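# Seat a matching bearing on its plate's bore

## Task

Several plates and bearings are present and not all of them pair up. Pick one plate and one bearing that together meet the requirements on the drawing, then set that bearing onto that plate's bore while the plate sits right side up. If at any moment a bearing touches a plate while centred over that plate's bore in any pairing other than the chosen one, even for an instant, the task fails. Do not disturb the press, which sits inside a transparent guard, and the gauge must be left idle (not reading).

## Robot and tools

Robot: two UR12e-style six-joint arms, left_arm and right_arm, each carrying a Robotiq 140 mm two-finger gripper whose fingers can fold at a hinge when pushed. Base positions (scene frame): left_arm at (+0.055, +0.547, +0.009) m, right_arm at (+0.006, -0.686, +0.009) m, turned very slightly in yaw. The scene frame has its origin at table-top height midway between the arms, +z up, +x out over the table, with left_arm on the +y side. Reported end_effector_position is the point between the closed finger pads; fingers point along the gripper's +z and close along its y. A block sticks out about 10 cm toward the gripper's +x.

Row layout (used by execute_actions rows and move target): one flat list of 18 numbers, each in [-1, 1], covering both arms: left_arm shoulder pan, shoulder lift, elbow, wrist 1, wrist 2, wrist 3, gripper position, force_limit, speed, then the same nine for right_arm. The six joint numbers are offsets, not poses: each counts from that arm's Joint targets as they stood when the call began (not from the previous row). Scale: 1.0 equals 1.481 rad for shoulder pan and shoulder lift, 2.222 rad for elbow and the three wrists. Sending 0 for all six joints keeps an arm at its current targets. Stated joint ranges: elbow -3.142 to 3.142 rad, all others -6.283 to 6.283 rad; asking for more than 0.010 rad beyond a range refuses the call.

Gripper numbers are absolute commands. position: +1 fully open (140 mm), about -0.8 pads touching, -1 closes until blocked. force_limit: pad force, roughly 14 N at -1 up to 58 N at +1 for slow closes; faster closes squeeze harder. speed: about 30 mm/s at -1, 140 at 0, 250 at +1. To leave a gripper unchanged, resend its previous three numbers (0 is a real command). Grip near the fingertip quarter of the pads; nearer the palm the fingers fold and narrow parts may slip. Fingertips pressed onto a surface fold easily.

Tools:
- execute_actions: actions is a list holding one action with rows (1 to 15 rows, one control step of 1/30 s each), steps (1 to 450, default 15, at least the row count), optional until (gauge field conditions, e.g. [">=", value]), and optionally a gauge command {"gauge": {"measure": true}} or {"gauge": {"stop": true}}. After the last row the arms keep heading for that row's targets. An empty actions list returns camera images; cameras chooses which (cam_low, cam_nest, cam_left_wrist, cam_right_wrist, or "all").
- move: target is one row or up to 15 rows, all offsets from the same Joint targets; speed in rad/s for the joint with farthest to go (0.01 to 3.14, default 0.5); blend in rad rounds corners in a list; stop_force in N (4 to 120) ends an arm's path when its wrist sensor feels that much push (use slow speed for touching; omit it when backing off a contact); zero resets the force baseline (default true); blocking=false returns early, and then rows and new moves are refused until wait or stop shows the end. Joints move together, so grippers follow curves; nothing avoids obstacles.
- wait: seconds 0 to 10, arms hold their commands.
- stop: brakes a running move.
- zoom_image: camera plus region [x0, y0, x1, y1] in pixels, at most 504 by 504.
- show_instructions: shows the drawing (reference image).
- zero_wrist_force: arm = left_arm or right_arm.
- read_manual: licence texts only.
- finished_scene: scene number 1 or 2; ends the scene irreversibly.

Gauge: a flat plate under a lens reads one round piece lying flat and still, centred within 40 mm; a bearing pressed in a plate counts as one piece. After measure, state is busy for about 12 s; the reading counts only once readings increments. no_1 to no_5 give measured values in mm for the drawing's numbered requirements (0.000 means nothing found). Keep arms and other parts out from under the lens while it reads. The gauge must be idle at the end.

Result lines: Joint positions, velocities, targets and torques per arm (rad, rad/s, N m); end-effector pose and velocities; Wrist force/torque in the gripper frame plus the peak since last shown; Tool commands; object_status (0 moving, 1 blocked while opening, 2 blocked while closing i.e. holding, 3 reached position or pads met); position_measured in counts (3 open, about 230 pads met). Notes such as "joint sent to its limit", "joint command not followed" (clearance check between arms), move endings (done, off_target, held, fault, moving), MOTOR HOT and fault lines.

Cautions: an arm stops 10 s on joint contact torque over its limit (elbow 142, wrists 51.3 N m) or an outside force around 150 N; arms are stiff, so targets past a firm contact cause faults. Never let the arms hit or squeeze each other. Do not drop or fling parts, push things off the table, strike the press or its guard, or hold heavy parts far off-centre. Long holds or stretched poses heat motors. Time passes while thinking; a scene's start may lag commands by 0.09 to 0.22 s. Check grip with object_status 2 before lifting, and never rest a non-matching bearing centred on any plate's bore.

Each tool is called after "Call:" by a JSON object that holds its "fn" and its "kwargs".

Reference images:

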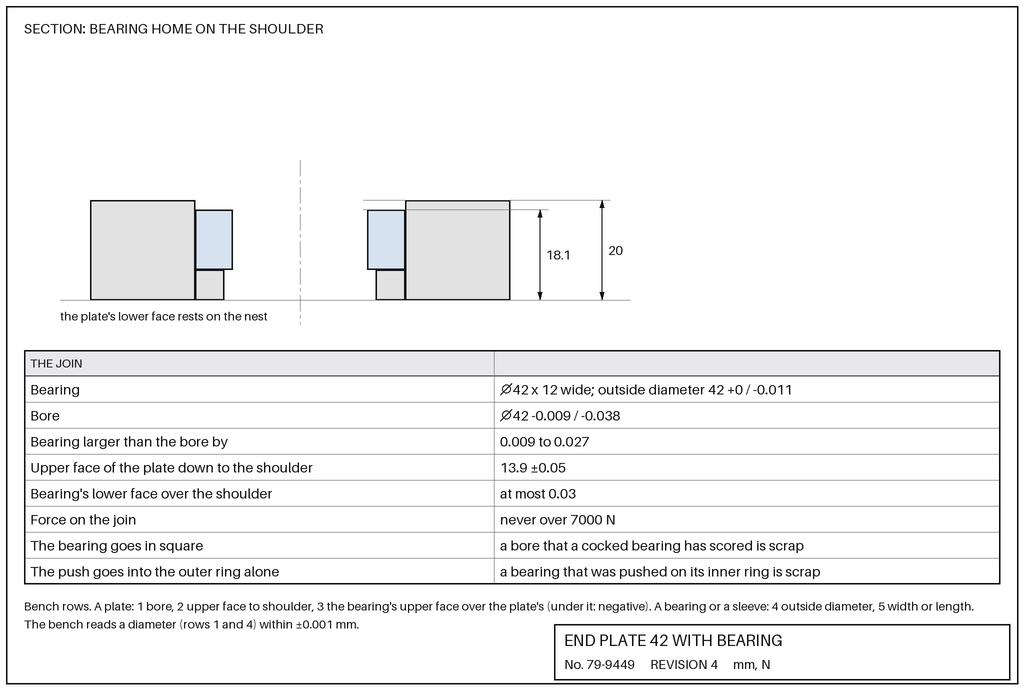

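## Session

Call:
{"fn": "execute_actions", "kwargs": {"actions": []}}

Scene clock: 0.00 s.
left_arm: end_effector_position=(+0.4852, +0.5954, +0.3566) position_measured=3 object_status=3 end_effector_quat_wxyz=(-0.182, +0.750, +0.546, +0.325) | right_arm: end_effector_position=(+1.1291, -0.4232, +0.1184) position_measured=3 object_status=3 end_effector_quat_wxyz=(-0.101, +0.742, +0.308, +0.586)
Joint positions: left_arm=[-0.952 -2.182 2.247 -1.192 -0.928 0.78] | right_arm=[-0.083 -0.691 1.67 -3.75 -0.94 -3.59]
Joint velocities: within noise
Joint torques (N m): no reading
Wrist force (N): no reading
Wrist torque (N m): no reading
Wrist force, peak (N): no reading
Joint targets: left_arm=[-0.952 -2.182 2.247 -1.192 -0.928 0.780] | right_arm=[-0.083 -0.691 1.670 -3.750 -0.940 -3.590]
Tool commands: left_gripper/position=+1.0 left_gripper/force_limit=+1.0 left_gripper/speed=+1.0 right_gripper/position=+1.0 right_gripper/force_limit=+1.0 right_gripper/speed=+1.0
gauge: message=nothing_yet readings=0 no_1=0.000 no_2=0.000 no_3=0.000 no_4=0.000 no_5=0.000
camera_calibration:
cam_left_wrist: T_world_to_cam=[[0.942186, -0.327369, 0.0715221, -0.275455], [-0.27704, -0.881085, -0.383326, 0.792036], [0.188506, 0.34135, -0.92084, 0.212955], [0, 0, 0, 1]] pos_world=[0.438812, 0.534983, 0.519406]
cam_right_wrist: T_world_to_cam=[[0.575291, -0.790732, 0.209244, -1.00049], [-0.369091, -0.479247, -0.7963, 0.315515], [0.729939, 0.380875, -0.567559, -0.411602], [0, 0, 0, 1]] pos_world=[0.992472, -0.483141, 0.226983]

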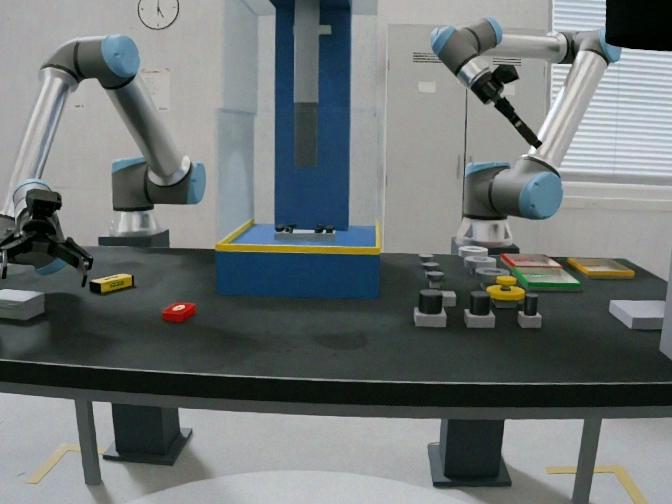

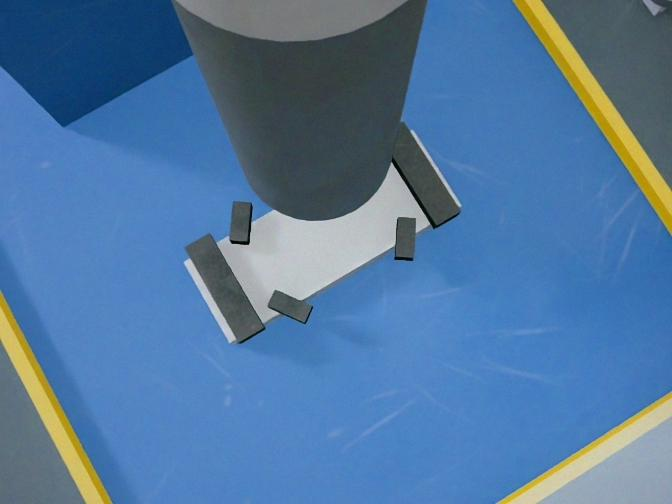

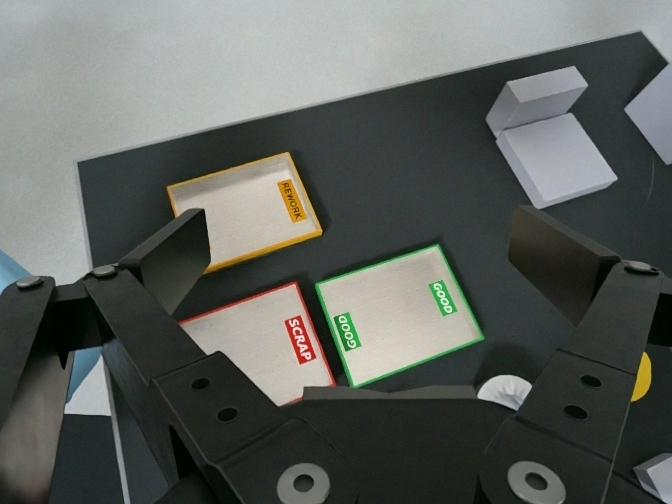

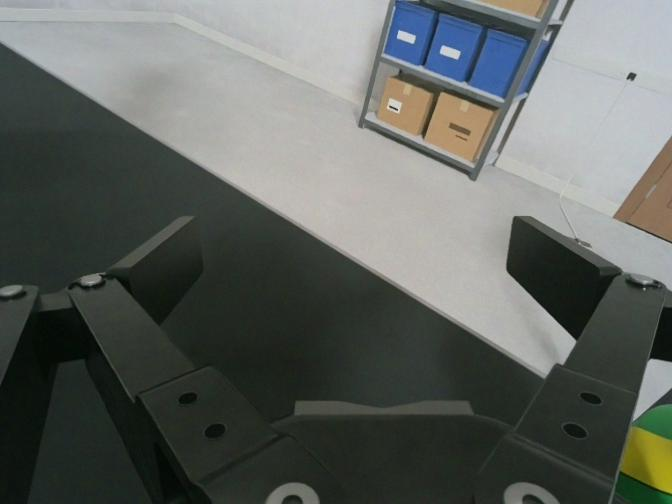

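Call:
{"fn": "move", "kwargs": {"target": [0.2208,0.3991,-0.0986,-0.3668,-0.2894,0.0747,0.2,-0.6,0,0,0,0,0,0,0,1,1,1], "speed": 1.0, "cameras": ["cam_left_wrist","cam_low"]}}

Call:
{"fn": "zoom_image", "kwargs": {"camera": "cam_low", "region": [405, 235, 535, 335]}}

Scene clock: 25.03 s.
left_arm: end_effector_position=(+0.6639, +0.3225, +0.2195) position_measured=104 object_status=3 end_effector_quat_wxyz=(+0.000, +0.707, +0.707, +0.000) | right_arm: end_effector_position=(+1.1291, -0.4232, +0.1184) position_measured=3 object_status=3 end_effector_quat_wxyz=(-0.101, +0.742, +0.308, +0.586)
Joint positions: left_arm=[-0.625 -1.591 2.028 -2.007 -1.57 0.946] | right_arm=[-0.083 -0.691 1.67 -3.75 -0.94 -3.59]
Joint torques (N m): left_arm=[15.9 -34.71 -50.09 -8.34 -3.56 3.46] | right_arm=[-0.72 -96.61 -32.18 -4.32 0.71 -0.47]
Wrist force (N): left_arm=[0.4 0.9 -0.1] | right_arm=[-0.2 -0.1 0.0]
Wrist torque (N m): left_arm=[0.00 0.21 -0.25] | right_arm=[-0.02 0.05 0.00]
Wrist force, peak (N): left_arm=[-0.8 3.4 1.5] | right_arm=[0.3 -0.4 -0.1]
Joint targets: left_arm=[-0.625 -1.591 2.028 -2.007 -1.571 0.946] | right_arm=[-0.083 -0.691 1.670 -3.750 -0.940 -3.590]
gauge: message=nothing_yet readings=0 no_1=0.000 no_2=0.000 no_3=0.000 no_4=0.000 no_5=0.000
move: done
camera_calibration:
cam_left_wrist: T_world_to_cam=[[0.999873, -0.000835702, -0.0159441, -0.647722], [0.0048868, -0.934683, 0.355448, 0.216547], [-0.0151997, -0.355481, -0.93456, 0.509139], [0, 0, 0, 1]] pos_world=[0.65432, 0.382851, 0.388523]
Images, in order (width x height): cam_low 672x504, cam_left_wrist 672x504.

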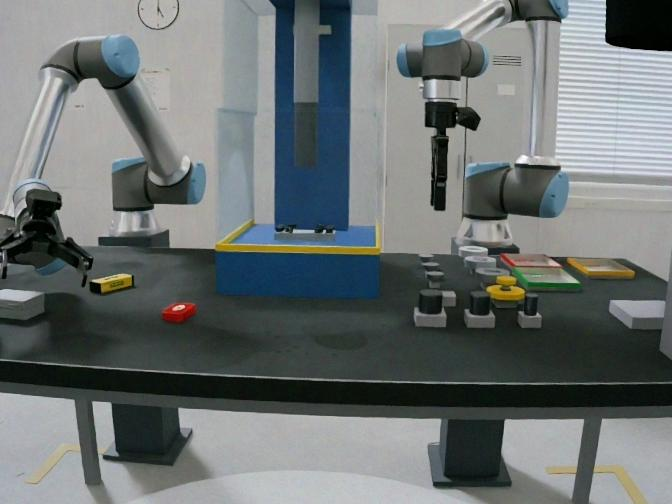

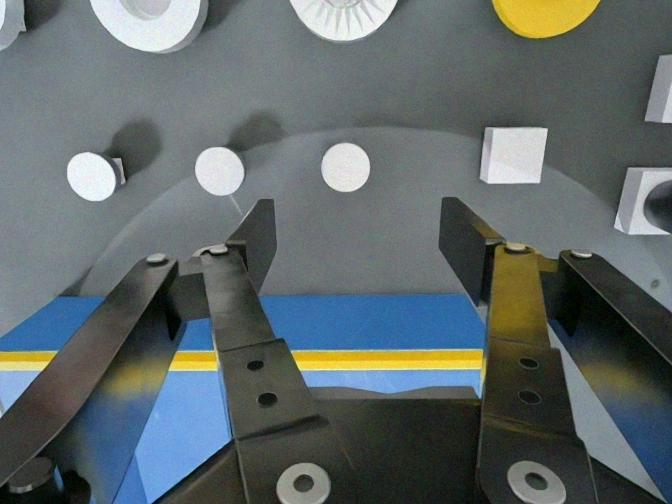

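Scaled by 3.877 from the camera's 672x504 image, which has a finer 960x720 frame.

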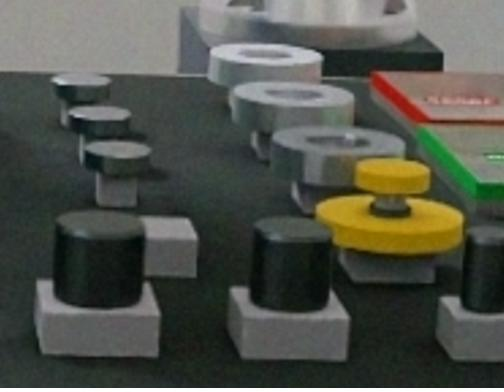

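Call:
{"fn": "move", "kwargs": {"target": [0,0.112,0.0724,-0.1474,0,0,0.2,-0.6,0,0,0,0,0,0,0,1,1,1], "speed": 0.3, "stop_force": 10, "cameras": ["cam_left_wrist"]}}

Call:
{"fn": "execute_actions", "kwargs": {"actions": [{"rows":[[0,0,0,0,0,0,-1,-0.6,-1,0,0,0,0,0,0,1,1,1]],"steps":80}], "cameras": ["cam_left_wrist"]}}

Scene clock: 57.80 s.
left_arm: end_effector_position=(+0.6611, +0.3246, +0.0598) position_measured=104 object_status=3 end_effector_quat_wxyz=(+0.000, +0.707, +0.707, +0.000) | right_arm: end_effector_position=(+1.1291, -0.4232, +0.1184) position_measured=3 object_status=3 end_effector_quat_wxyz=(-0.101, +0.742, +0.308, +0.586)
Joint positions: left_arm=[-0.625 -1.425 2.189 -2.335 -1.571 0.946] | right_arm=[-0.083 -0.691 1.67 -3.75 -0.94 -3.59]
Joint torques (N m): left_arm=[10.7 -41.07 -28.97 -8.21 -3.51 2.65] | right_arm=[-0.09 -97.26 -33.47 -4.68 0.43 -0.41]
Wrist force (N): left_arm=[0.7 0.2 -0.7] | right_arm=[0.1 -0.1 0.0]
Wrist torque (N m): left_arm=[-0.09 0.16 -0.26] | right_arm=[-0.01 -0.04 0.00]
Wrist force, peak (N): left_arm=[0.4 0.8 -2.2] | right_arm=[-0.2 -0.2 -0.6]
Joint targets: left_arm=[-0.625 -1.425 2.189 -2.335 -1.571 0.946] | right_arm=[-0.083 -0.691 1.670 -3.750 -0.940 -3.590]
gauge: message=nothing_yet readings=0 no_1=0.000 no_2=0.000 no_3=0.000 no_4=0.000 no_5=0.000
move: done
camera_calibration:
cam_left_wrist: T_world_to_cam=[[0.999881, -0.000855513, -0.0154051, -0.647492], [0.00468463, -0.934491, 0.355956, 0.275265], [-0.0147005, -0.355986, -0.934376, 0.360325], [0, 0, 0, 1]] pos_world=[0.651422, 0.384949, 0.228722]
Images, in order (width x height): cam_left_wrist 672x504.

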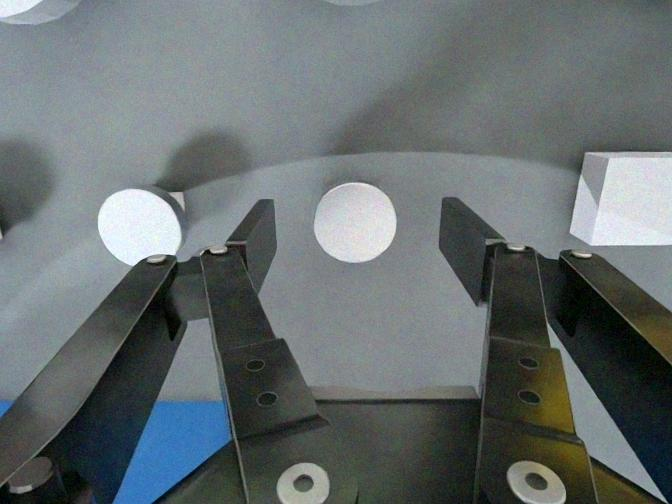

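Scene clock: 60.67 s.
left_arm: end_effector_position=(+0.6611, +0.3246, +0.0598) position_measured=168 object_status=2 end_effector_quat_wxyz=(+0.000, +0.707, +0.707, +0.000) | right_arm: end_effector_position=(+1.1291, -0.4232, +0.1184) position_measured=3 object_status=3 end_effector_quat_wxyz=(-0.101, +0.742, +0.308, +0.586)
Joint positions: left_arm=[-0.625 -1.425 2.189 -2.335 -1.571 0.946] | right_arm=[-0.083 -0.691 1.67 -3.75 -0.94 -3.59]
Joint torques (N m): left_arm=[5.22 -42.06 -30.84 -5.52 -3.17 2.53] | right_arm=[-0.9 -96.37 -34.51 -4.93 0.51 -0.42]
Wrist force (N): left_arm=[1.8 -2.6 -11.0] | right_arm=[0.1 -0.4 0.0]
Wrist torque (N m): left_arm=[0.04 0.20 -0.26] | right_arm=[-0.09 -0.03 -0.01]
Wrist force, peak (N): left_arm=[1.9 -2.6 -11.5] | right_arm=[0.1 -0.4 0.0]
Joint targets: left_arm=[-0.625 -1.425 2.189 -2.335 -1.571 0.946] | right_arm=[-0.083 -0.691 1.670 -3.750 -0.940 -3.590]
gauge: message=nothing_yet readings=0 no_1=0.000 no_2=0.000 no_3=0.000 no_4=0.000 no_5=0.000
camera_calibration:
cam_left_wrist: T_world_to_cam=[[0.999881, -0.000855694, -0.015405, -0.647492], [0.00468581, -0.934458, 0.356044, 0.275231], [-0.0147, -0.356073, -0.934342, 0.36035], [0, 0, 0, 1]] pos_world=[0.651422, 0.384949, 0.228722]
Images, in order (width x height): cam_left_wrist 672x504.

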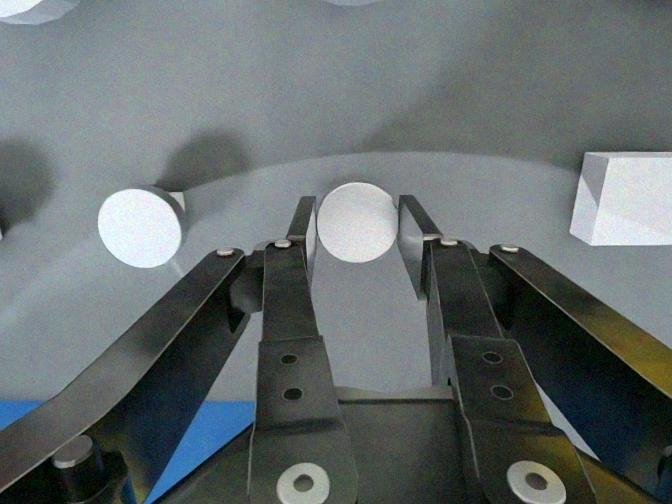

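Call:
{"fn": "move", "kwargs": {"target": [[0,-0.1121,-0.0725,0.1476,0,0,-1,-0.6,-1,0,0,0,0,0,0,1,1,1],[0.4504,0.1830,-0.2367,0.1143,0,0.895,-1,-0.6,-1,0,0,0,0,0,0,1,1,1]], "speed": [0.3,1.0], "blend": [0.04,0]}}

Call:
{"fn": "move", "kwargs": {"target": [0,0.0493,0.0258,-0.0587,0,0,-1,-0.6,-1,0,0,0,0,0,0,1,1,1], "speed": 0.035, "stop_force": 4, "cameras": ["cam_left_wrist"]}}

Scene clock: 82.60 s.
left_arm: end_effector_position=(+0.9143, +0.7575, +0.1307) position_measured=168 object_status=2 end_effector_quat_wxyz=(+0.000, +0.992, +0.124, +0.000) | right_arm: end_effector_position=(+1.1291, -0.4232, +0.1184) position_measured=3 object_status=3 end_effector_quat_wxyz=(-0.101, +0.742, +0.308, +0.586)
Joint positions: left_arm=[0.042 -1.154 1.663 -2.081 -1.571 2.935] | right_arm=[-0.083 -0.691 1.67 -3.75 -0.94 -3.59]
Joint torques (N m): left_arm=[16.72 -73.5 -48.87 -8.41 -2.33 3.47] | right_arm=[1.33 -96.32 -33.11 -5.14 0.77 -0.36]
Wrist force (N): left_arm=[0.2 0.5 0.6] | right_arm=[-0.2 0.2 -0.1]
Wrist torque (N m): left_arm=[-0.17 0.33 -0.24] | right_arm=[0.05 0.05 0.00]
Wrist force, peak (N): left_arm=[1.7 -3.0 -11.7] | right_arm=[0.4 0.2 0.2]
Joint targets: left_arm=[0.042 -1.154 1.663 -2.081 -1.571 2.935] | right_arm=[-0.083 -0.691 1.670 -3.750 -0.940 -3.590]
gauge: message=nothing_yet readings=0 no_1=0.000 no_2=0.000 no_3=0.000 no_4=0.000 no_5=0.000
move: done

Scene clock: 86.90 s.
left_arm: end_effector_position=(+0.9148, +0.7576, +0.0632) position_measured=168 object_status=2 end_effector_quat_wxyz=(+0.000, +0.992, +0.124, +0.000) | right_arm: end_effector_position=(+1.1291, -0.4232, +0.1184) position_measured=3 object_status=3 end_effector_quat_wxyz=(-0.101, +0.742, +0.308, +0.586)
Joint positions: left_arm=[0.042 -1.094 1.71 -2.188 -1.571 2.935] | right_arm=[-0.083 -0.691 1.67 -3.75 -0.94 -3.59]
Joint torques (N m): left_arm=[13.07 -101.91 -46.47 -3.08 -2.13 3.65] | right_arm=[0.1 -97.77 -33.7 -5.06 0.48 -0.5]
Wrist force (N): left_arm=[0.4 0.3 1.3] | right_arm=[0.0 -0.1 0.1]
Wrist torque (N m): left_arm=[-0.19 0.30 -0.20] | right_arm=[-0.02 -0.01 -0.01]
Wrist force, peak (N): left_arm=[-1.2 0.3 -13.4] | right_arm=[-0.3 -0.4 -0.1]
Joint targets: left_arm=[0.042 -1.094 1.710 -2.188 -1.571 2.935] | right_arm=[-0.083 -0.691 1.670 -3.750 -0.940 -3.590]
gauge: message=nothing_yet readings=0 no_1=0.000 no_2=0.000 no_3=0.000 no_4=0.000 no_5=0.000
move: contact (left_arm); left_arm: the wrist 1 is farthest, 0.024 rad from its target
camera_calibration:
cam_left_wrist: T_world_to_cam=[[0.245891, -0.969175, -0.0153957, 0.522584], [-0.904658, -0.235167, 0.355372, 0.979717], [-0.348039, -0.073455, -0.934598, 0.612286], [0, 0, 0, 1]] pos_world=[0.970909, 0.781848, 0.232122]
Images, in order (width x height): cam_left_wrist 672x504.

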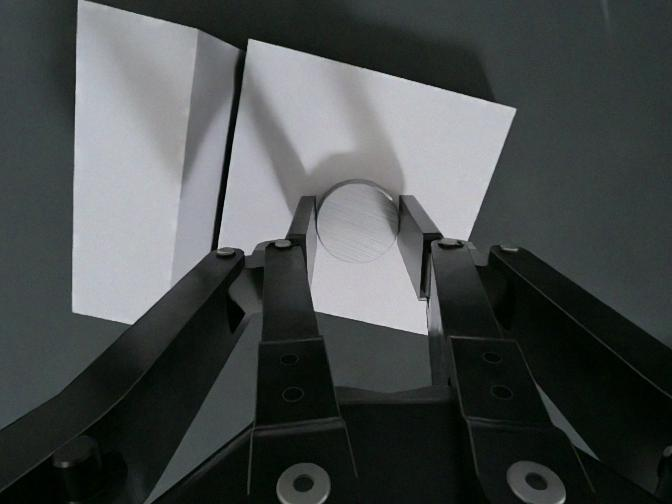

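Call:
{"fn": "move", "kwargs": {"target": [[0,0,0,0,0,0,0.2,-0.6,-0.7,0,0,0,0,0,0,1,1,1],[0,-0.0405,-0.0212,0.0482,0,0,0.2,-0.6,-0.7,0,0,0,0,0,0,1,1,1],[-0.3099,-0.3687,0.1809,0.0648,0,-0.448,0.2,-0.6,-0.7,0,0,0,0,0,0,1,1,1]], "speed": [0.3,0.15,1.0], "blend": [0,0.02,0], "cameras": ["cam_left_wrist"]}}

Call:
{"fn": "execute_actions", "kwargs": {"actions": [{"gauge":{"measure":true},"steps":430,"until":{"gauge":{"readings":[">",0]}}}]}}

Scene clock: 103.63 s.
left_arm: end_effector_position=(+0.6623, +0.4686, +0.2006) position_measured=104 object_status=3 end_effector_quat_wxyz=(+0.000, +0.924, +0.383, +0.000) | right_arm: end_effector_position=(+1.1291, -0.4232, +0.1184) position_measured=3 object_status=3 end_effector_quat_wxyz=(-0.101, +0.742, +0.308, +0.586)
Joint positions: left_arm=[-0.417 -1.64 2.112 -2.044 -1.571 1.94] | right_arm=[-0.083 -0.691 1.67 -3.75 -0.94 -3.59]
Joint torques (N m): left_arm=[-14.76 -56.21 -36.17 -2.81 -2.36 -4.42] | right_arm=[0.77 -97.68 -34.06 -5.17 0.89 -0.34]
Wrist force (N): left_arm=[0.6 0.3 -0.3] | right_arm=[-0.2 -0.3 0.0]
Wrist torque (N m): left_arm=[-0.08 0.19 -0.06] | right_arm=[-0.06 0.05 -0.01]
Wrist force, peak (N): left_arm=[2.5 -2.1 0.7] | right_arm=[-0.5 0.2 0.1]
Joint targets: left_arm=[-0.417 -1.640 2.112 -2.044 -1.571 1.939] | right_arm=[-0.083 -0.691 1.670 -3.750 -0.940 -3.590]
gauge: message=nothing_yet readings=0 no_1=0.000 no_2=0.000 no_3=0.000 no_4=0.000 no_5=0.000
move: done
camera_calibration:
cam_left_wrist: T_world_to_cam=[[0.706584, -0.707481, -0.0144905, -0.121222], [-0.657628, -0.66408, 0.355703, 0.671844], [-0.261276, -0.241804, -0.934487, 0.653036], [0, 0, 0, 1]] pos_world=[0.698099, 0.518302, 0.369521]
Images, in order (width x height): cam_left_wrist 672x504.

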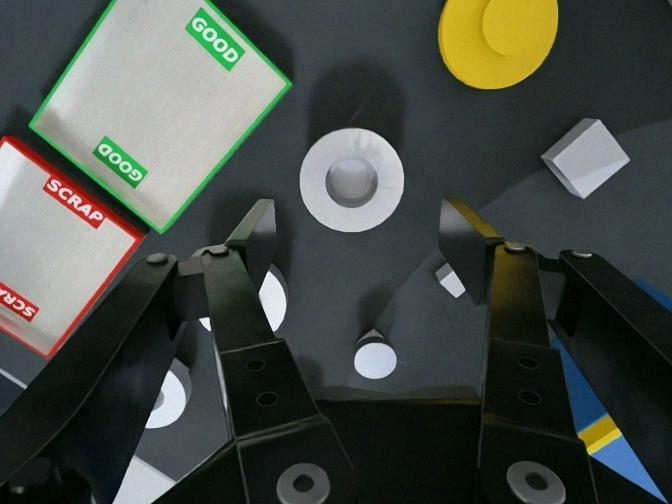

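Scene clock: 115.83 s.
left_arm: end_effector_position=(+0.6623, +0.4686, +0.2006) position_measured=104 object_status=3 end_effector_quat_wxyz=(+0.000, +0.924, +0.383, +0.000) | right_arm: end_effector_position=(+1.1291, -0.4232, +0.1184) position_measured=3 object_status=3 end_effector_quat_wxyz=(-0.101, +0.742, +0.308, +0.586)
Joint positions: left_arm=[-0.417 -1.64 2.112 -2.044 -1.571 1.939] | right_arm=[-0.083 -0.691 1.67 -3.75 -0.94 -3.59]
Joint torques (N m): left_arm=[-14.2 -56.09 -36.88 -2.91 -2.29 -4] | right_arm=[0.32 -97.07 -33.58 -5.37 0.58 -0.39]
Wrist force (N): left_arm=[0.6 0.2 -0.3] | right_arm=[0.0 0.0 0.1]
Wrist torque (N m): left_arm=[-0.10 0.18 -0.07] | right_arm=[-0.01 -0.01 -0.01]
Wrist force, peak (N): left_arm=[0.9 0.5 -0.6] | right_arm=[0.0 -0.5 -0.3]
Joint targets: left_arm=[-0.417 -1.640 2.112 -2.044 -1.571 1.939] | right_arm=[-0.083 -0.691 1.670 -3.750 -0.940 -3.590]
Tool commands: left_gripper/position=+0.2 left_gripper/force_limit=-0.6 left_gripper/speed=-0.7 right_gripper/position=+1.0 right_gripper/force_limit=+1.0 right_gripper/speed=+1.0
gauge: message=measure_taken readings=1 no_1=0.000 no_2=0.000 no_3=0.000 no_4=41.998 no_5=12.000

Call:
{"fn": "move", "kwargs": {"target": [[0.3099,0.3282,-0.2021,-0.0167,0,0.448,0.2,-0.6,-0.7,0,0,0,0,0,0,1,1,1],[0.3099,0.3687,-0.1809,-0.0648,0,0.448,0.2,-0.6,-0.7,0,0,0,0,0,0,1,1,1],[0.3099,0.3687,-0.1809,-0.0648,0,0.448,-1,-0.6,-1,0,0,0,0,0,0,1,1,1]], "speed": [1.0,0.15,0.5]}}

Call:
{"fn": "move", "kwargs": {"target": [[0,-0.0405,-0.0212,0.0482,0,0,-1,-0.6,-1,0,0,0,0,0,0,1,1,1],[-0.1155,-0.1972,0.1319,-0.0005,0,-0.3186,-1,-0.6,-1,0,0,0,0,0,0,1,1,1]], "speed": [0.3,0.8], "blend": [0.02,0]}}

Call:
{"fn": "move", "kwargs": {"target": [0,0.0718,0.0293,-0.0771,0,0,-1,-0.6,-1,0,0,0,0,0,0,1,1,1], "speed": 0.04, "stop_force": 4, "cameras": ["cam_left_wrist"]}}

Scene clock: 152.93 s.
left_arm: end_effector_position=(+0.9148, +0.7576, +0.0632) position_measured=168 object_status=0 end_effector_quat_wxyz=(+0.000, +0.992, +0.124, +0.000) | right_arm: end_effector_position=(+1.1291, -0.4232, +0.1184) position_measured=3 object_status=3 end_effector_quat_wxyz=(-0.101, +0.742, +0.308, +0.586)
Joint positions: left_arm=[0.042 -1.094 1.71 -2.188 -1.571 2.935] | right_arm=[-0.083 -0.691 1.67 -3.75 -0.94 -3.59]
Joint torques (N m): left_arm=[17.26 -75.83 -33.5 -7.63 -2.37 3.74] | right_arm=[0.43 -98.44 -35.4 -5.83 0.36 -0.25]
Wrist force (N): left_arm=[-2.2 -0.4 -8.7] | right_arm=[0.0 0.0 -0.3]
Wrist torque (N m): left_arm=[-0.22 0.24 -0.21] | right_arm=[0.00 0.00 -0.01]
Wrist force, peak (N): left_arm=[-2.2 -0.6 -9.0] | right_arm=[-0.3 -0.3 0.3]
Joint targets: left_arm=[0.042 -1.094 1.710 -2.188 -1.571 2.935] | right_arm=[-0.083 -0.691 1.670 -3.750 -0.940 -3.590]
gauge: message=measure_taken readings=1 no_1=0.000 no_2=0.000 no_3=0.000 no_4=41.998 no_5=12.000
move: done

Scene clock: 154.87 s.
left_arm: end_effector_position=(+0.7707, +0.6299, +0.1207) position_measured=168 object_status=2 end_effector_quat_wxyz=(+0.000, +0.924, +0.383, +0.000) | right_arm: end_effector_position=(+1.1291, -0.4232, +0.1184) position_measured=3 object_status=3 end_effector_quat_wxyz=(-0.101, +0.742, +0.308, +0.586)
Joint positions: left_arm=[-0.129 -1.386 2.003 -2.189 -1.571 2.227] | right_arm=[-0.083 -0.691 1.67 -3.75 -0.94 -3.59]
Joint torques (N m): left_arm=[-15.62 -76.55 -33.9 -8.28 -2.28 -4.19] | right_arm=[-0.78 -96.97 -35.94 -5.82 0.34 -0.35]
Wrist force (N): left_arm=[1.1 0.8 1.1] | right_arm=[0.2 -0.2 0.0]
Wrist torque (N m): left_arm=[0.07 0.15 -0.05] | right_arm=[-0.04 -0.03 -0.01]
Wrist force, peak (N): left_arm=[-1.8 -0.2 -8.4] | right_arm=[0.4 0.1 0.1]
Joint targets: left_arm=[-0.129 -1.386 2.003 -2.189 -1.571 2.227] | right_arm=[-0.083 -0.691 1.670 -3.750 -0.940 -3.590]
gauge: message=measure_taken readings=1 no_1=0.000 no_2=0.000 no_3=0.000 no_4=41.998 no_5=12.000
move: done

Scene clock: 159.97 s.
left_arm: end_effector_position=(+0.7711, +0.6298, +0.0381) position_measured=168 object_status=2 end_effector_quat_wxyz=(+0.000, +0.924, +0.383, +0.000) | right_arm: end_effector_position=(+1.1291, -0.4232, +0.1184) position_measured=3 object_status=3 end_effector_quat_wxyz=(-0.101, +0.742, +0.308, +0.586)
Joint positions: left_arm=[-0.129 -1.289 2.063 -2.346 -1.571 2.227] | right_arm=[-0.083 -0.691 1.67 -3.75 -0.94 -3.59]
Joint torques (N m): left_arm=[-10.41 -80.96 -41.75 -2.99 -2.35 -4.33] | right_arm=[-0.34 -98.36 -35.53 -6.07 0.75 -0.16]
Wrist force (N): left_arm=[0.7 1.3 0.7] | right_arm=[-0.1 -0.3 0.0]
Wrist torque (N m): left_arm=[0.18 0.21 0.00] | right_arm=[-0.06 0.03 -0.01]
Wrist force, peak (N): left_arm=[0.3 -1.1 -15.5] | right_arm=[0.3 -0.4 0.1]
Joint targets: left_arm=[-0.129 -1.289 2.063 -2.346 -1.571 2.227] | right_arm=[-0.083 -0.691 1.670 -3.750 -0.940 -3.590]
gauge: message=measure_taken readings=1 no_1=0.000 no_2=0.000 no_3=0.000 no_4=41.998 no_5=12.000
move: contact (left_arm); left_arm: the wrist 1 is farthest, 0.015 rad from its target
camera_calibration:
cam_left_wrist: T_world_to_cam=[[0.706968, -0.70709, -0.014847, -0.0869764], [-0.65722, -0.664572, 0.355537, 0.908182], [-0.261264, -0.241596, -0.934544, 0.568518], [0, 0, 0, 1]] pos_world=[0.806898, 0.679403, 0.207121]
Images, in order (width x height): cam_left_wrist 672x504.

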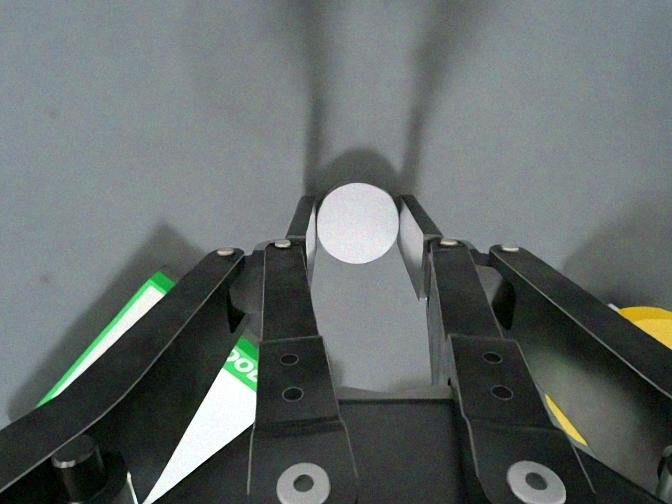

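Call:
{"fn": "move", "kwargs": {"target": [[0,0,0,0,0,0,0.1,-0.6,-0.7,0,0,0,0,0,0,1,1,1],[0,-0.0655,-0.027,0.0707,0,0,0.1,-0.6,-0.7,0,0,0,0,0,0,1,1,1],[-0.2013,-0.2056,0.0484,0.0892,0,-0.1341,0.52,0.2,0,0,0,0,0,0,0,1,1,1]], "speed": [0.3,0.15,0.8], "blend": [0,0.02,0]}}

Call:
{"fn": "move", "kwargs": {"target": [0,0.0827,0.0388,-0.094,0,0,0.52,0.2,0,0,0,0,0,0,0,1,1,1], "speed": 0.2, "stop_force": 10, "cameras": ["cam_left_wrist"]}}

Call:
{"fn": "execute_actions", "kwargs": {"actions": [{"rows":[[0,0,0,0,0,0,-1,0.2,-1,0,0,0,0,0,0,1,1,1]],"steps":75}], "cameras": ["cam_left_wrist"]}}

Scene clock: 185.03 s.
left_arm: end_effector_position=(+0.6597, +0.4632, +0.1498) position_measured=63 object_status=0 end_effector_quat_wxyz=(+0.000, +0.924, +0.383, +0.000) | right_arm: end_effector_position=(+1.1291, -0.4232, +0.1184) position_measured=3 object_status=3 end_effector_quat_wxyz=(-0.101, +0.742, +0.308, +0.586)
Joint positions: left_arm=[-0.427 -1.593 2.17 -2.148 -1.571 1.929] | right_arm=[-0.083 -0.691 1.67 -3.75 -0.94 -3.59]
Joint torques (N m): left_arm=[-15.29 -57.92 -33.92 -3.02 -2.35 -4.28] | right_arm=[-2.19 -96.72 -37.35 -6.04 0.58 -0.6]
Wrist force (N): left_arm=[0.8 0.2 -0.5] | right_arm=[0.0 0.0 -0.1]
Wrist torque (N m): left_arm=[-0.17 0.15 -0.07] | right_arm=[-0.01 -0.02 -0.01]
Wrist force, peak (N): left_arm=[5.7 -0.3 0.5] | right_arm=[0.1 0.4 0.4]
Joint targets: left_arm=[-0.427 -1.593 2.170 -2.148 -1.571 1.929] | right_arm=[-0.083 -0.691 1.670 -3.750 -0.940 -3.590]
gauge: message=measure_taken readings=1 no_1=0.000 no_2=0.000 no_3=0.000 no_4=41.998 no_5=12.000
move: done

Scene clock: 187.13 s.
left_arm: end_effector_position=(+0.6597, +0.4632, +0.0544) position_measured=63 object_status=3 end_effector_quat_wxyz=(+0.000, +0.924, +0.383, +0.000) | right_arm: end_effector_position=(+1.1291, -0.4232, +0.1184) position_measured=3 object_status=3 end_effector_quat_wxyz=(-0.101, +0.742, +0.308, +0.586)
Joint positions: left_arm=[-0.427 -1.471 2.256 -2.356 -1.571 1.929] | right_arm=[-0.083 -0.691 1.67 -3.75 -0.94 -3.59]
Joint torques (N m): left_arm=[-12.99 -36.56 -28.35 -8.28 -2.24 -4.38] | right_arm=[-1.85 -98.03 -37.03 -6.01 0.47 -0.54]
Wrist force (N): left_arm=[0.7 0.2 -1.1] | right_arm=[0.0 -0.1 -0.1]
Wrist torque (N m): left_arm=[-0.17 0.26 -0.12] | right_arm=[-0.02 0.00 0.00]
Wrist force, peak (N): left_arm=[1.0 0.1 -1.9] | right_arm=[0.3 0.3 -0.1]
Joint targets: left_arm=[-0.427 -1.471 2.256 -2.356 -1.571 1.929] | right_arm=[-0.083 -0.691 1.670 -3.750 -0.940 -3.590]
gauge: message=measure_taken readings=1 no_1=0.000 no_2=0.000 no_3=0.000 no_4=41.998 no_5=12.000
move: done
camera_calibration:
cam_left_wrist: T_world_to_cam=[[0.706806, -0.707236, -0.0155991, -0.125635], [-0.657036, -0.664489, 0.356031, 0.718273], [-0.262163, -0.241396, -0.934344, 0.51481], [0, 0, 0, 1]] pos_world=[0.695695, 0.512704, 0.223322]
Images, in order (width x height): cam_left_wrist 672x504.

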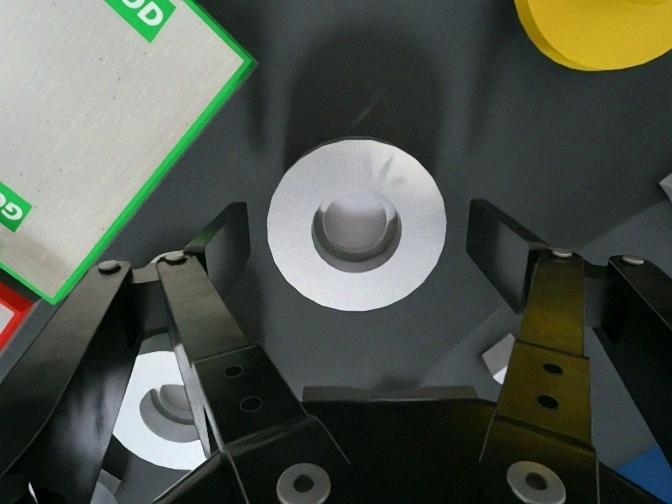

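Scene clock: 189.83 s.
left_arm: end_effector_position=(+0.6597, +0.4632, +0.0544) position_measured=105 object_status=2 end_effector_quat_wxyz=(+0.000, +0.924, +0.383, +0.000) | right_arm: end_effector_position=(+1.1291, -0.4232, +0.1184) position_measured=3 object_status=3 end_effector_quat_wxyz=(-0.101, +0.742, +0.308, +0.586)
Joint positions: left_arm=[-0.427 -1.471 2.256 -2.356 -1.571 1.929] | right_arm=[-0.083 -0.691 1.67 -3.75 -0.94 -3.59]
Joint torques (N m): left_arm=[-11.39 -40.41 -33.43 -5.16 -2.25 -4.25] | right_arm=[-1.21 -97.42 -36.98 -5.89 0.54 -0.5]
Wrist force (N): left_arm=[-2.4 -8.0 -24.3] | right_arm=[0.0 0.0 0.0]
Wrist torque (N m): left_arm=[0.02 0.18 -0.02] | right_arm=[0.00 -0.01 -0.01]
Wrist force, peak (N): left_arm=[-2.6 -8.6 -25.3] | right_arm=[0.2 -0.1 0.4]
Joint targets: left_arm=[-0.427 -1.471 2.256 -2.356 -1.571 1.929] | right_arm=[-0.083 -0.691 1.670 -3.750 -0.940 -3.590]
gauge: message=measure_taken readings=1 no_1=0.000 no_2=0.000 no_3=0.000 no_4=41.998 no_5=12.000
camera_calibration:
cam_left_wrist: T_world_to_cam=[[0.706806, -0.707236, -0.0155991, -0.125635], [-0.657036, -0.664489, 0.356031, 0.718273], [-0.262163, -0.241396, -0.934344, 0.51481], [0, 0, 0, 1]] pos_world=[0.695695, 0.512704, 0.223322]
Images, in order (width x height): cam_left_wrist 672x504.

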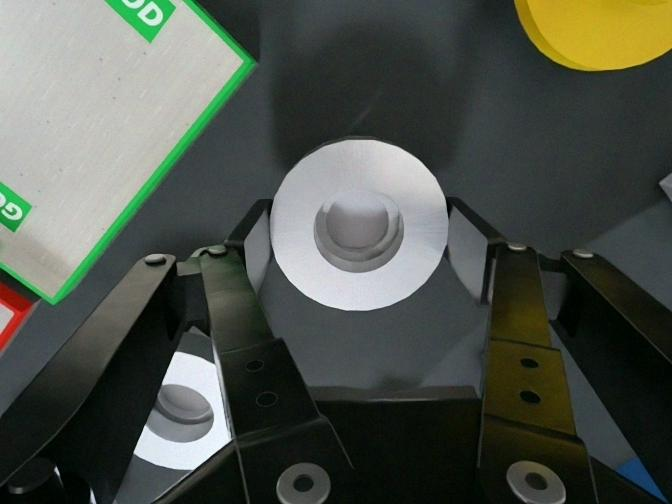

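Call:
{"fn": "move", "kwargs": {"target": [[0,-0.0827,-0.0388,0.094,0,0,-1,0.2,-1,0,0,0,0,0,0,1,1,1],[0.3214,0.2269,-0.279,0.1278,0,-0.1391,-1,0.2,-1,0,0,0,0,0,0,1,1,1]], "speed": [0.2,0.6], "blend": [0.03,0]}}

Call:
{"fn": "move", "kwargs": {"target": [0,0.0486,0.0254,-0.0578,0,0,-1,0.2,-1,0,0,0,0,0,0,1,1,1], "speed": 0.025, "stop_force": 5, "cameras": ["cam_left_wrist"]}}

Scene clock: 208.63 s.
left_arm: end_effector_position=(+0.9251, +0.7639, +0.1294) position_measured=105 object_status=2 end_effector_quat_wxyz=(+0.000, +0.707, +0.707, +0.000) | right_arm: end_effector_position=(+1.1291, -0.4232, +0.1184) position_measured=3 object_status=3 end_effector_quat_wxyz=(-0.101, +0.742, +0.308, +0.586)
Joint positions: left_arm=[0.049 -1.135 1.637 -2.072 -1.571 1.62] | right_arm=[-0.083 -0.691 1.67 -3.75 -0.94 -3.59]
Joint torques (N m): left_arm=[16.61 -76.92 -50.37 -3.23 -2.26 -4.31] | right_arm=[-1.12 -98.2 -36.94 -6.17 0.56 -0.24]
Wrist force (N): left_arm=[0.1 1.0 2.4] | right_arm=[0.4 0.0 0.1]
Wrist torque (N m): left_arm=[-0.01 0.38 -0.16] | right_arm=[0.00 -0.10 -0.01]
Wrist force, peak (N): left_arm=[-2.8 -8.7 -25.3] | right_arm=[0.2 -0.5 0.2]
Joint targets: left_arm=[0.049 -1.135 1.636 -2.072 -1.571 1.620] | right_arm=[-0.083 -0.691 1.670 -3.750 -0.940 -3.590]
gauge: message=measure_taken readings=1 no_1=0.000 no_2=0.000 no_3=0.000 no_4=41.998 no_5=12.000
move: done

Scene clock: 214.47 s.
left_arm: end_effector_position=(+0.9257, +0.7641, +0.0579) position_measured=105 object_status=2 end_effector_quat_wxyz=(+0.000, +0.707, +0.707, +0.000) | right_arm: end_effector_position=(+1.1291, -0.4232, +0.1184) position_measured=3 object_status=3 end_effector_quat_wxyz=(-0.101, +0.742, +0.308, +0.586)
Joint positions: left_arm=[0.049 -1.072 1.686 -2.184 -1.571 1.62] | right_arm=[-0.083 -0.691 1.67 -3.75 -0.94 -3.59]
Joint torques (N m): left_arm=[8.99 -103.3 -43.56 -2.09 -2.29 -4.27] | right_arm=[1.19 -97.62 -37.3 -5.77 0.64 -0.51]
Wrist force (N): left_arm=[0.9 2.8 -0.2] | right_arm=[0.1 0.2 -0.2]
Wrist torque (N m): left_arm=[-0.13 0.30 -0.13] | right_arm=[0.04 -0.02 -0.01]
Wrist force, peak (N): left_arm=[-2.5 -18.2 -39.2] | right_arm=[0.6 0.1 0.0]
Joint targets: left_arm=[0.049 -1.072 1.686 -2.184 -1.571 1.620] | right_arm=[-0.083 -0.691 1.670 -3.750 -0.940 -3.590]
gauge: message=measure_taken readings=1 no_1=0.000 no_2=0.000 no_3=0.000 no_4=41.998 no_5=12.000
move: contact (left_arm); left_arm: the wrist 1 is farthest, 0.016 rad from its target
camera_calibration:
cam_left_wrist: T_world_to_cam=[[0.999876, -0.000552326, -0.0157335, -0.911883], [0.00508622, -0.934458, 0.356037, 0.68509], [-0.0148989, -0.356073, -0.934339, 0.519176], [0, 0, 0, 1]] pos_world=[0.916021, 0.824548, 0.226822]
Images, in order (width x height): cam_left_wrist 672x504.

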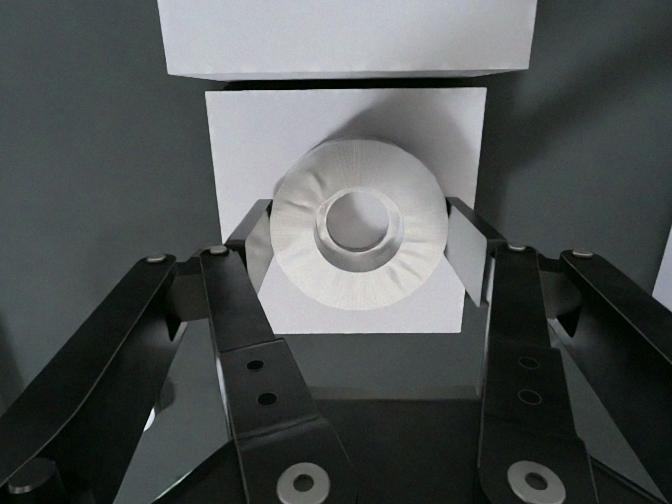

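Call:
{"fn": "move", "kwargs": {"target": [[0,0,0,0,0,0,0.52,0.2,-0.7,0,0,0,0,0,0,1,1,1],[0,-0.0425,-0.0225,0.0504,0,0,0.52,0.2,-0.7,0,0,0,0,0,0,1,1,1],[-0.4234,-0.553,0.3231,0.045,0,0.0711,0.52,0.2,-0.7,0,0,0,0,0,0,1,1,1]], "speed": [0.3,0.15,1.0], "blend": [0,0.02,0], "cameras": ["cam_left_wrist"]}}

Call:
{"fn": "execute_actions", "kwargs": {"actions": [{"gauge":{"measure":true},"steps":430,"until":{"gauge":{"readings":[">",1]}}}]}}

Scene clock: 238.30 s.
left_arm: end_effector_position=(+0.5067, +0.4604, +0.1505) position_measured=63 object_status=3 end_effector_quat_wxyz=(+0.000, +0.924, +0.383, +0.000) | right_arm: end_effector_position=(+1.1291, -0.4232, +0.1184) position_measured=3 object_status=3 end_effector_quat_wxyz=(-0.101, +0.742, +0.308, +0.586)
Joint positions: left_arm=[-0.578 -1.891 2.403 -2.084 -1.571 1.778] | right_arm=[-0.083 -0.691 1.67 -3.75 -0.94 -3.59]
Joint torques (N m): left_arm=[-16.05 -33.02 -35.68 -8.18 -2.84 3.66] | right_arm=[-0.32 -99.03 -37.49 -5.89 0.35 -0.21]
Wrist force (N): left_arm=[0.2 0.5 -1.3] | right_arm=[0.1 -0.2 -0.1]
Wrist torque (N m): left_arm=[-0.08 0.30 -0.27] | right_arm=[-0.04 -0.01 -0.01]
Wrist force, peak (N): left_arm=[5.5 3.9 1.4] | right_arm=[0.6 -0.1 -0.1]
Joint targets: left_arm=[-0.578 -1.891 2.404 -2.084 -1.571 1.778] | right_arm=[-0.083 -0.691 1.670 -3.750 -0.940 -3.590]
gauge: message=measure_taken readings=1 no_1=0.000 no_2=0.000 no_3=0.000 no_4=41.998 no_5=12.000
move: done
camera_calibration:
cam_left_wrist: T_world_to_cam=[[0.706945, -0.70712, -0.0145322, -0.0181697], [-0.657245, -0.664395, 0.355821, 0.581639], [-0.261263, -0.241994, -0.934441, 0.563699], [0, 0, 0, 1]] pos_world=[0.542398, 0.510002, 0.319521]
Images, in order (width x height): cam_left_wrist 672x504.

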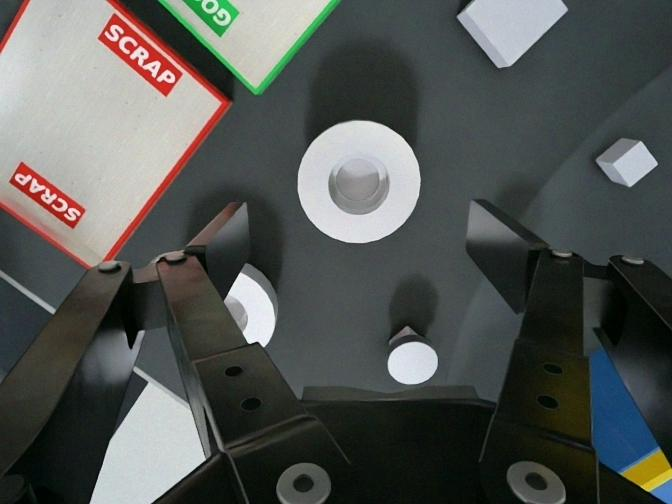

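Scene clock: 250.50 s.
left_arm: end_effector_position=(+0.5066, +0.4604, +0.1505) position_measured=63 object_status=3 end_effector_quat_wxyz=(+0.000, +0.924, +0.383, +0.000) | right_arm: end_effector_position=(+1.1291, -0.4232, +0.1184) position_measured=3 object_status=3 end_effector_quat_wxyz=(-0.101, +0.742, +0.308, +0.586)
Joint positions: left_arm=[-0.578 -1.891 2.404 -2.084 -1.571 1.778] | right_arm=[-0.083 -0.691 1.67 -3.75 -0.94 -3.59]
Joint torques (N m): left_arm=[-14.47 -32.39 -35.76 -4.9 -1.35 3.57] | right_arm=[-1.93 -97.64 -37.86 -6.05 0.61 -0.34]
Wrist force (N): left_arm=[0.5 0.4 -1.2] | right_arm=[0.1 0.0 0.1]
Wrist torque (N m): left_arm=[-0.10 0.24 -0.27] | right_arm=[-0.01 -0.01 -0.01]
Wrist force, peak (N): left_arm=[0.5 0.5 -1.4] | right_arm=[-0.3 -0.5 0.2]
Joint targets: left_arm=[-0.578 -1.891 2.404 -2.084 -1.571 1.778] | right_arm=[-0.083 -0.691 1.670 -3.750 -0.940 -3.590]
Tool commands: left_gripper/position=+0.52 left_gripper/force_limit=+0.2 left_gripper/speed=-0.7 right_gripper/position=+1.0 right_gripper/force_limit=+1.0 right_gripper/speed=+1.0
gauge: message=measure_taken readings=2 no_1=41.953 no_2=13.899 no_3=0.000 no_4=0.000 no_5=0.000

Call:
{"fn": "move", "kwargs": {"target": [[0.4234,0.5105,-0.3456,0.0054,0,-0.0711,0.52,0.2,0,0,0,0,0,0,0,1,1,1],[0.4234,0.553,-0.3231,-0.045,0,-0.0711,0.52,0.2,0,0,0,0,0,0,0,1,1,1],[0.4234,0.553,-0.3231,-0.045,0,-0.0711,-1,0.2,-1,0,0,0,0,0,0,1,1,1]], "speed": [1.0,0.15,0.5]}}

Call:
{"fn": "move", "kwargs": {"target": [[0,-0.0425,-0.0225,0.0504,0,0,-1,0.2,-1,0,0,0,0,0,0,1,1,1],[-0.3214,-0.3518,0.2178,0.0162,0,0.1391,-1,0.2,-1,0,0,0,0,0,0,1,1,1]], "speed": [0.2,0.6], "blend": [0.02,0]}}

Call:
{"fn": "move", "kwargs": {"target": [0,0.0836,0.0393,-0.0952,0,0,-1,0.2,-1,0,0,0,0,0,0,1,1,1], "speed": 0.04, "stop_force": 5, "cameras": ["cam_left_wrist","cam_low"]}}

Scene clock: 276.43 s.
left_arm: end_effector_position=(+0.9257, +0.7641, +0.0579) position_measured=105 object_status=0 end_effector_quat_wxyz=(+0.000, +0.707, +0.707, +0.000) | right_arm: end_effector_position=(+1.1291, -0.4232, +0.1184) position_measured=3 object_status=3 end_effector_quat_wxyz=(-0.101, +0.742, +0.308, +0.586)
Joint positions: left_arm=[0.049 -1.072 1.686 -2.184 -1.571 1.62] | right_arm=[-0.083 -0.691 1.67 -3.75 -0.94 -3.59]
Joint torques (N m): left_arm=[14.55 -77.55 -33.57 -8.14 1.33 -4.22] | right_arm=[-1.33 -98.41 -39.5 -6.23 0.66 -0.23]
Wrist force (N): left_arm=[-1.3 -10.1 -18.7] | right_arm=[0.2 0.1 0.0]
Wrist torque (N m): left_arm=[0.16 0.33 0.09] | right_arm=[0.02 -0.03 0.00]
Wrist force, peak (N): left_arm=[-1.2 -10.3 -18.8] | right_arm=[0.5 -0.3 0.3]
Joint targets: left_arm=[0.049 -1.072 1.686 -2.184 -1.571 1.620] | right_arm=[-0.083 -0.691 1.670 -3.750 -0.940 -3.590]
gauge: message=measure_taken readings=2 no_1=41.953 no_2=13.899 no_3=0.000 no_4=0.000 no_5=0.000
move: done

Scene clock: 278.50 s.
left_arm: end_effector_position=(+0.6604, +0.4630, +0.1502) position_measured=105 object_status=2 end_effector_quat_wxyz=(+0.000, +0.924, +0.383, +0.000) | right_arm: end_effector_position=(+1.1291, -0.4232, +0.1184) position_measured=3 object_status=3 end_effector_quat_wxyz=(-0.101, +0.742, +0.308, +0.586)
Joint positions: left_arm=[-0.427 -1.593 2.169 -2.148 -1.571 1.929] | right_arm=[-0.083 -0.691 1.67 -3.75 -0.94 -3.59]
Joint torques (N m): left_arm=[-14.34 -59.51 -36.6 -8.59 1.48 3.63] | right_arm=[-1.36 -96.36 -39.32 -6.12 0.31 -0.24]
Wrist force (N): left_arm=[1.2 0.1 1.8] | right_arm=[0.2 0.0 0.0]
Wrist torque (N m): left_arm=[-0.17 0.06 -0.22] | right_arm=[0.01 -0.03 -0.01]
Wrist force, peak (N): left_arm=[-1.2 -9.8 -17.9] | right_arm=[-0.1 0.3 0.4]
Joint targets: left_arm=[-0.427 -1.593 2.170 -2.148 -1.571 1.929] | right_arm=[-0.083 -0.691 1.670 -3.750 -0.940 -3.590]
gauge: message=measure_taken readings=2 no_1=41.953 no_2=13.899 no_3=0.000 no_4=0.000 no_5=0.000
move: done

Scene clock: 284.93 s.
left_arm: end_effector_position=(+0.6604, +0.4629, +0.0550) position_measured=105 object_status=2 end_effector_quat_wxyz=(+0.000, +0.924, +0.383, +0.000) | right_arm: end_effector_position=(+1.1291, -0.4232, +0.1184) position_measured=3 object_status=3 end_effector_quat_wxyz=(-0.101, +0.742, +0.308, +0.586)
Joint positions: left_arm=[-0.427 -1.471 2.256 -2.357 -1.571 1.929] | right_arm=[-0.083 -0.691 1.67 -3.75 -0.94 -3.59]
Joint torques (N m): left_arm=[-14.09 -65.46 -41.54 -4.02 2.05 3.63] | right_arm=[-0.22 -96.24 -39.36 -6.14 0.58 -0.08]
Wrist force (N): left_arm=[0.7 -0.2 0.9] | right_arm=[0.3 -0.1 -0.1]
Wrist torque (N m): left_arm=[-0.22 0.24 -0.26] | right_arm=[-0.01 -0.06 -0.01]
Wrist force, peak (N): left_arm=[-2.3 -9.1 -35.0] | right_arm=[0.1 -0.5 0.1]
Joint targets: left_arm=[-0.427 -1.471 2.256 -2.357 -1.571 1.929] | right_arm=[-0.083 -0.691 1.670 -3.750 -0.940 -3.590]
gauge: message=measure_taken readings=2 no_1=41.953 no_2=13.899 no_3=0.000 no_4=0.000 no_5=0.000
move: contact (left_arm)
camera_calibration:
cam_left_wrist: T_world_to_cam=[[0.706844, -0.707225, -0.0143258, -0.12637], [-0.657428, -0.664279, 0.3557, 0.718395], [-0.261076, -0.242006, -0.93449, 0.515109], [0, 0, 0, 1]] pos_world=[0.696099, 0.512502, 0.224021]
Images, in order (width x height): cam_low 672x504, cam_left_wrist 672x504.

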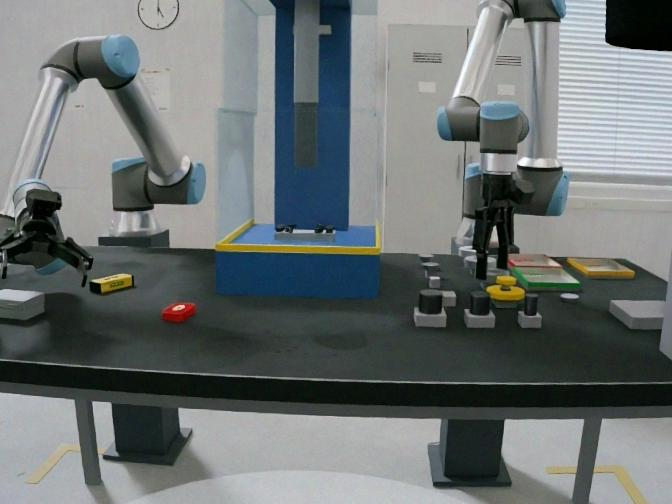

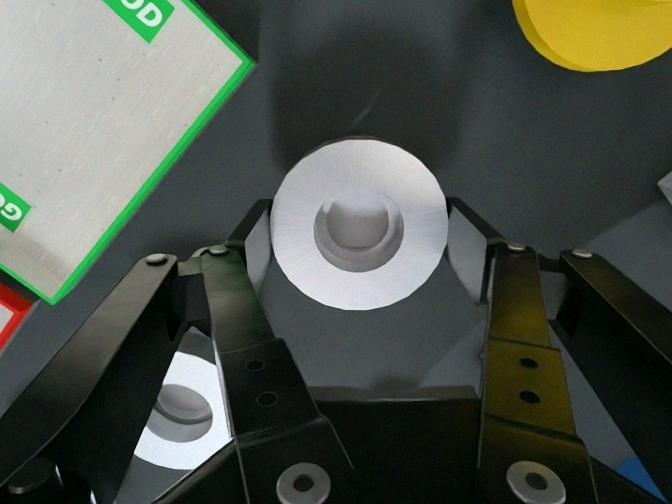

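Call:
{"fn": "move", "kwargs": {"target": [[0,0,0,0,0,0,0.52,0.2,-0.7,0,0,0,0,0,0,1,1,1],[0,-0.0824,-0.0387,0.0941,0,0,0.52,0.2,-0.7,0,0,0,0,0,0,1,1,1],[-0.0989,-0.276,0.0636,0.1208,0,-0.0657,0.52,0.2,-0.7,0,0,0,0,0,0,1,1,1],[-0.0989,-0.1764,0.1126,0.0055,0,-0.0657,0.52,0.2,-0.7,0,0,0,0,0,0,1,1,1]], "speed": [0.3,0.15,0.8,0.2], "blend": [0,0.02,0,0], "cameras": ["cam_left_wrist"]}}

Call:
{"fn": "execute_actions", "kwargs": {"actions": [{"rows":[[0,0,0,0,0,0,-1,0.2,-1,0,0,0,0,0,0,1,1,1]],"steps":75}], "cameras": ["cam_left_wrist"]}}

Scene clock: 322.47 s.
left_arm: end_effector_position=(+0.5111, +0.4598, +0.0546) position_measured=63 object_status=3 end_effector_quat_wxyz=(+0.000, +0.924, +0.382, +0.000) | right_arm: end_effector_position=(+1.1291, -0.4232, +0.1184) position_measured=3 object_status=3 end_effector_quat_wxyz=(-0.101, +0.742, +0.308, +0.586)
Joint positions: left_arm=[-0.574 -1.732 2.506 -2.344 -1.571 1.783] | right_arm=[-0.083 -0.691 1.67 -3.75 -0.94 -3.59]
Joint torques (N m): left_arm=[-13.1 -12.53 -28.99 -8.45 1.94 -4.05] | right_arm=[-1.32 -97.38 -40.71 -5.91 0.63 -0.06]
Wrist force (N): left_arm=[0.3 0.2 -0.8] | right_arm=[-0.1 -0.1 -0.2]
Wrist torque (N m): left_arm=[-0.09 0.26 -0.18] | right_arm=[-0.03 0.01 -0.01]
Wrist force, peak (N): left_arm=[4.3 2.6 -0.9] | right_arm=[0.5 -0.1 0.3]
Joint targets: left_arm=[-0.574 -1.732 2.506 -2.344 -1.571 1.783] | right_arm=[-0.083 -0.691 1.670 -3.750 -0.940 -3.590]
gauge: message=measure_taken readings=2 no_1=41.953 no_2=13.899 no_3=0.000 no_4=0.000 no_5=0.000
move: done
camera_calibration:
cam_left_wrist: T_world_to_cam=[[0.706452, -0.707594, -0.0153333, -0.0226195], [-0.657453, -0.664106, 0.355977, 0.618287], [-0.262071, -0.2414, -0.934369, 0.475149], [0, 0, 0, 1]] pos_world=[0.546997, 0.509304, 0.223522]
Images, in order (width x height): cam_left_wrist 672x504.

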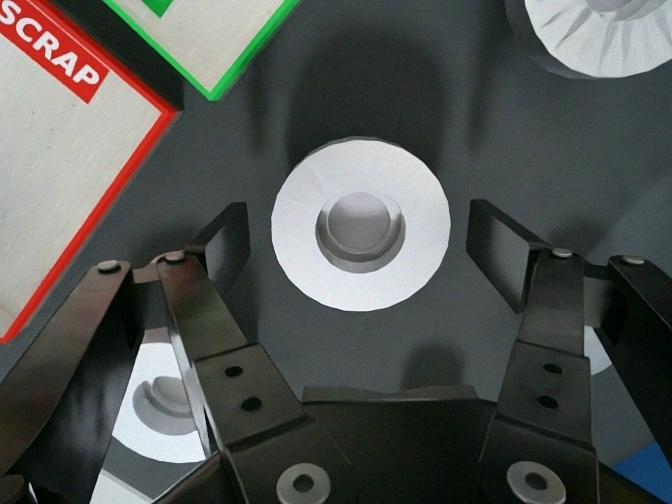

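Scene clock: 325.17 s.
left_arm: end_effector_position=(+0.5111, +0.4598, +0.0545) position_measured=105 object_status=2 end_effector_quat_wxyz=(+0.000, +0.924, +0.382, +0.000) | right_arm: end_effector_position=(+1.1291, -0.4232, +0.1184) position_measured=3 object_status=3 end_effector_quat_wxyz=(-0.101, +0.742, +0.308, +0.586)
Joint positions: left_arm=[-0.574 -1.732 2.506 -2.344 -1.571 1.783] | right_arm=[-0.083 -0.691 1.67 -3.75 -0.94 -3.59]
Joint torques (N m): left_arm=[-8.09 -14.01 -28.64 -3.58 1.99 -4.35] | right_arm=[-2.29 -98.46 -39.48 -6.09 0.68 -0.27]
Wrist force (N): left_arm=[-2.8 -9.6 -29.8] | right_arm=[0.2 0.0 0.1]
Wrist torque (N m): left_arm=[0.26 0.24 -0.07] | right_arm=[0.01 -0.04 -0.01]
Wrist force, peak (N): left_arm=[-2.9 -9.9 -30.5] | right_arm=[0.5 0.0 0.2]
Joint targets: left_arm=[-0.574 -1.732 2.506 -2.344 -1.571 1.783] | right_arm=[-0.083 -0.691 1.670 -3.750 -0.940 -3.590]
gauge: message=measure_taken readings=2 no_1=41.953 no_2=13.899 no_3=0.000 no_4=0.000 no_5=0.000
camera_calibration:
cam_left_wrist: T_world_to_cam=[[0.706452, -0.707594, -0.0153333, -0.022621], [-0.657453, -0.664106, 0.355977, 0.618323], [-0.262071, -0.2414, -0.934369, 0.475056], [0, 0, 0, 1]] pos_world=[0.546997, 0.509304, 0.223422]
Images, in order (width x height): cam_left_wrist 672x504.

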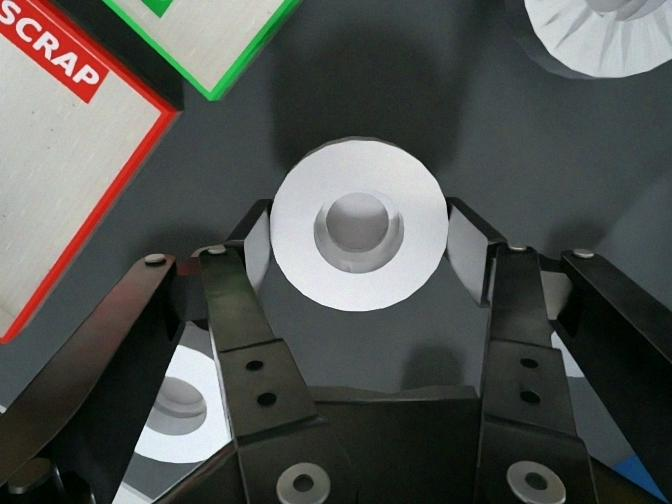

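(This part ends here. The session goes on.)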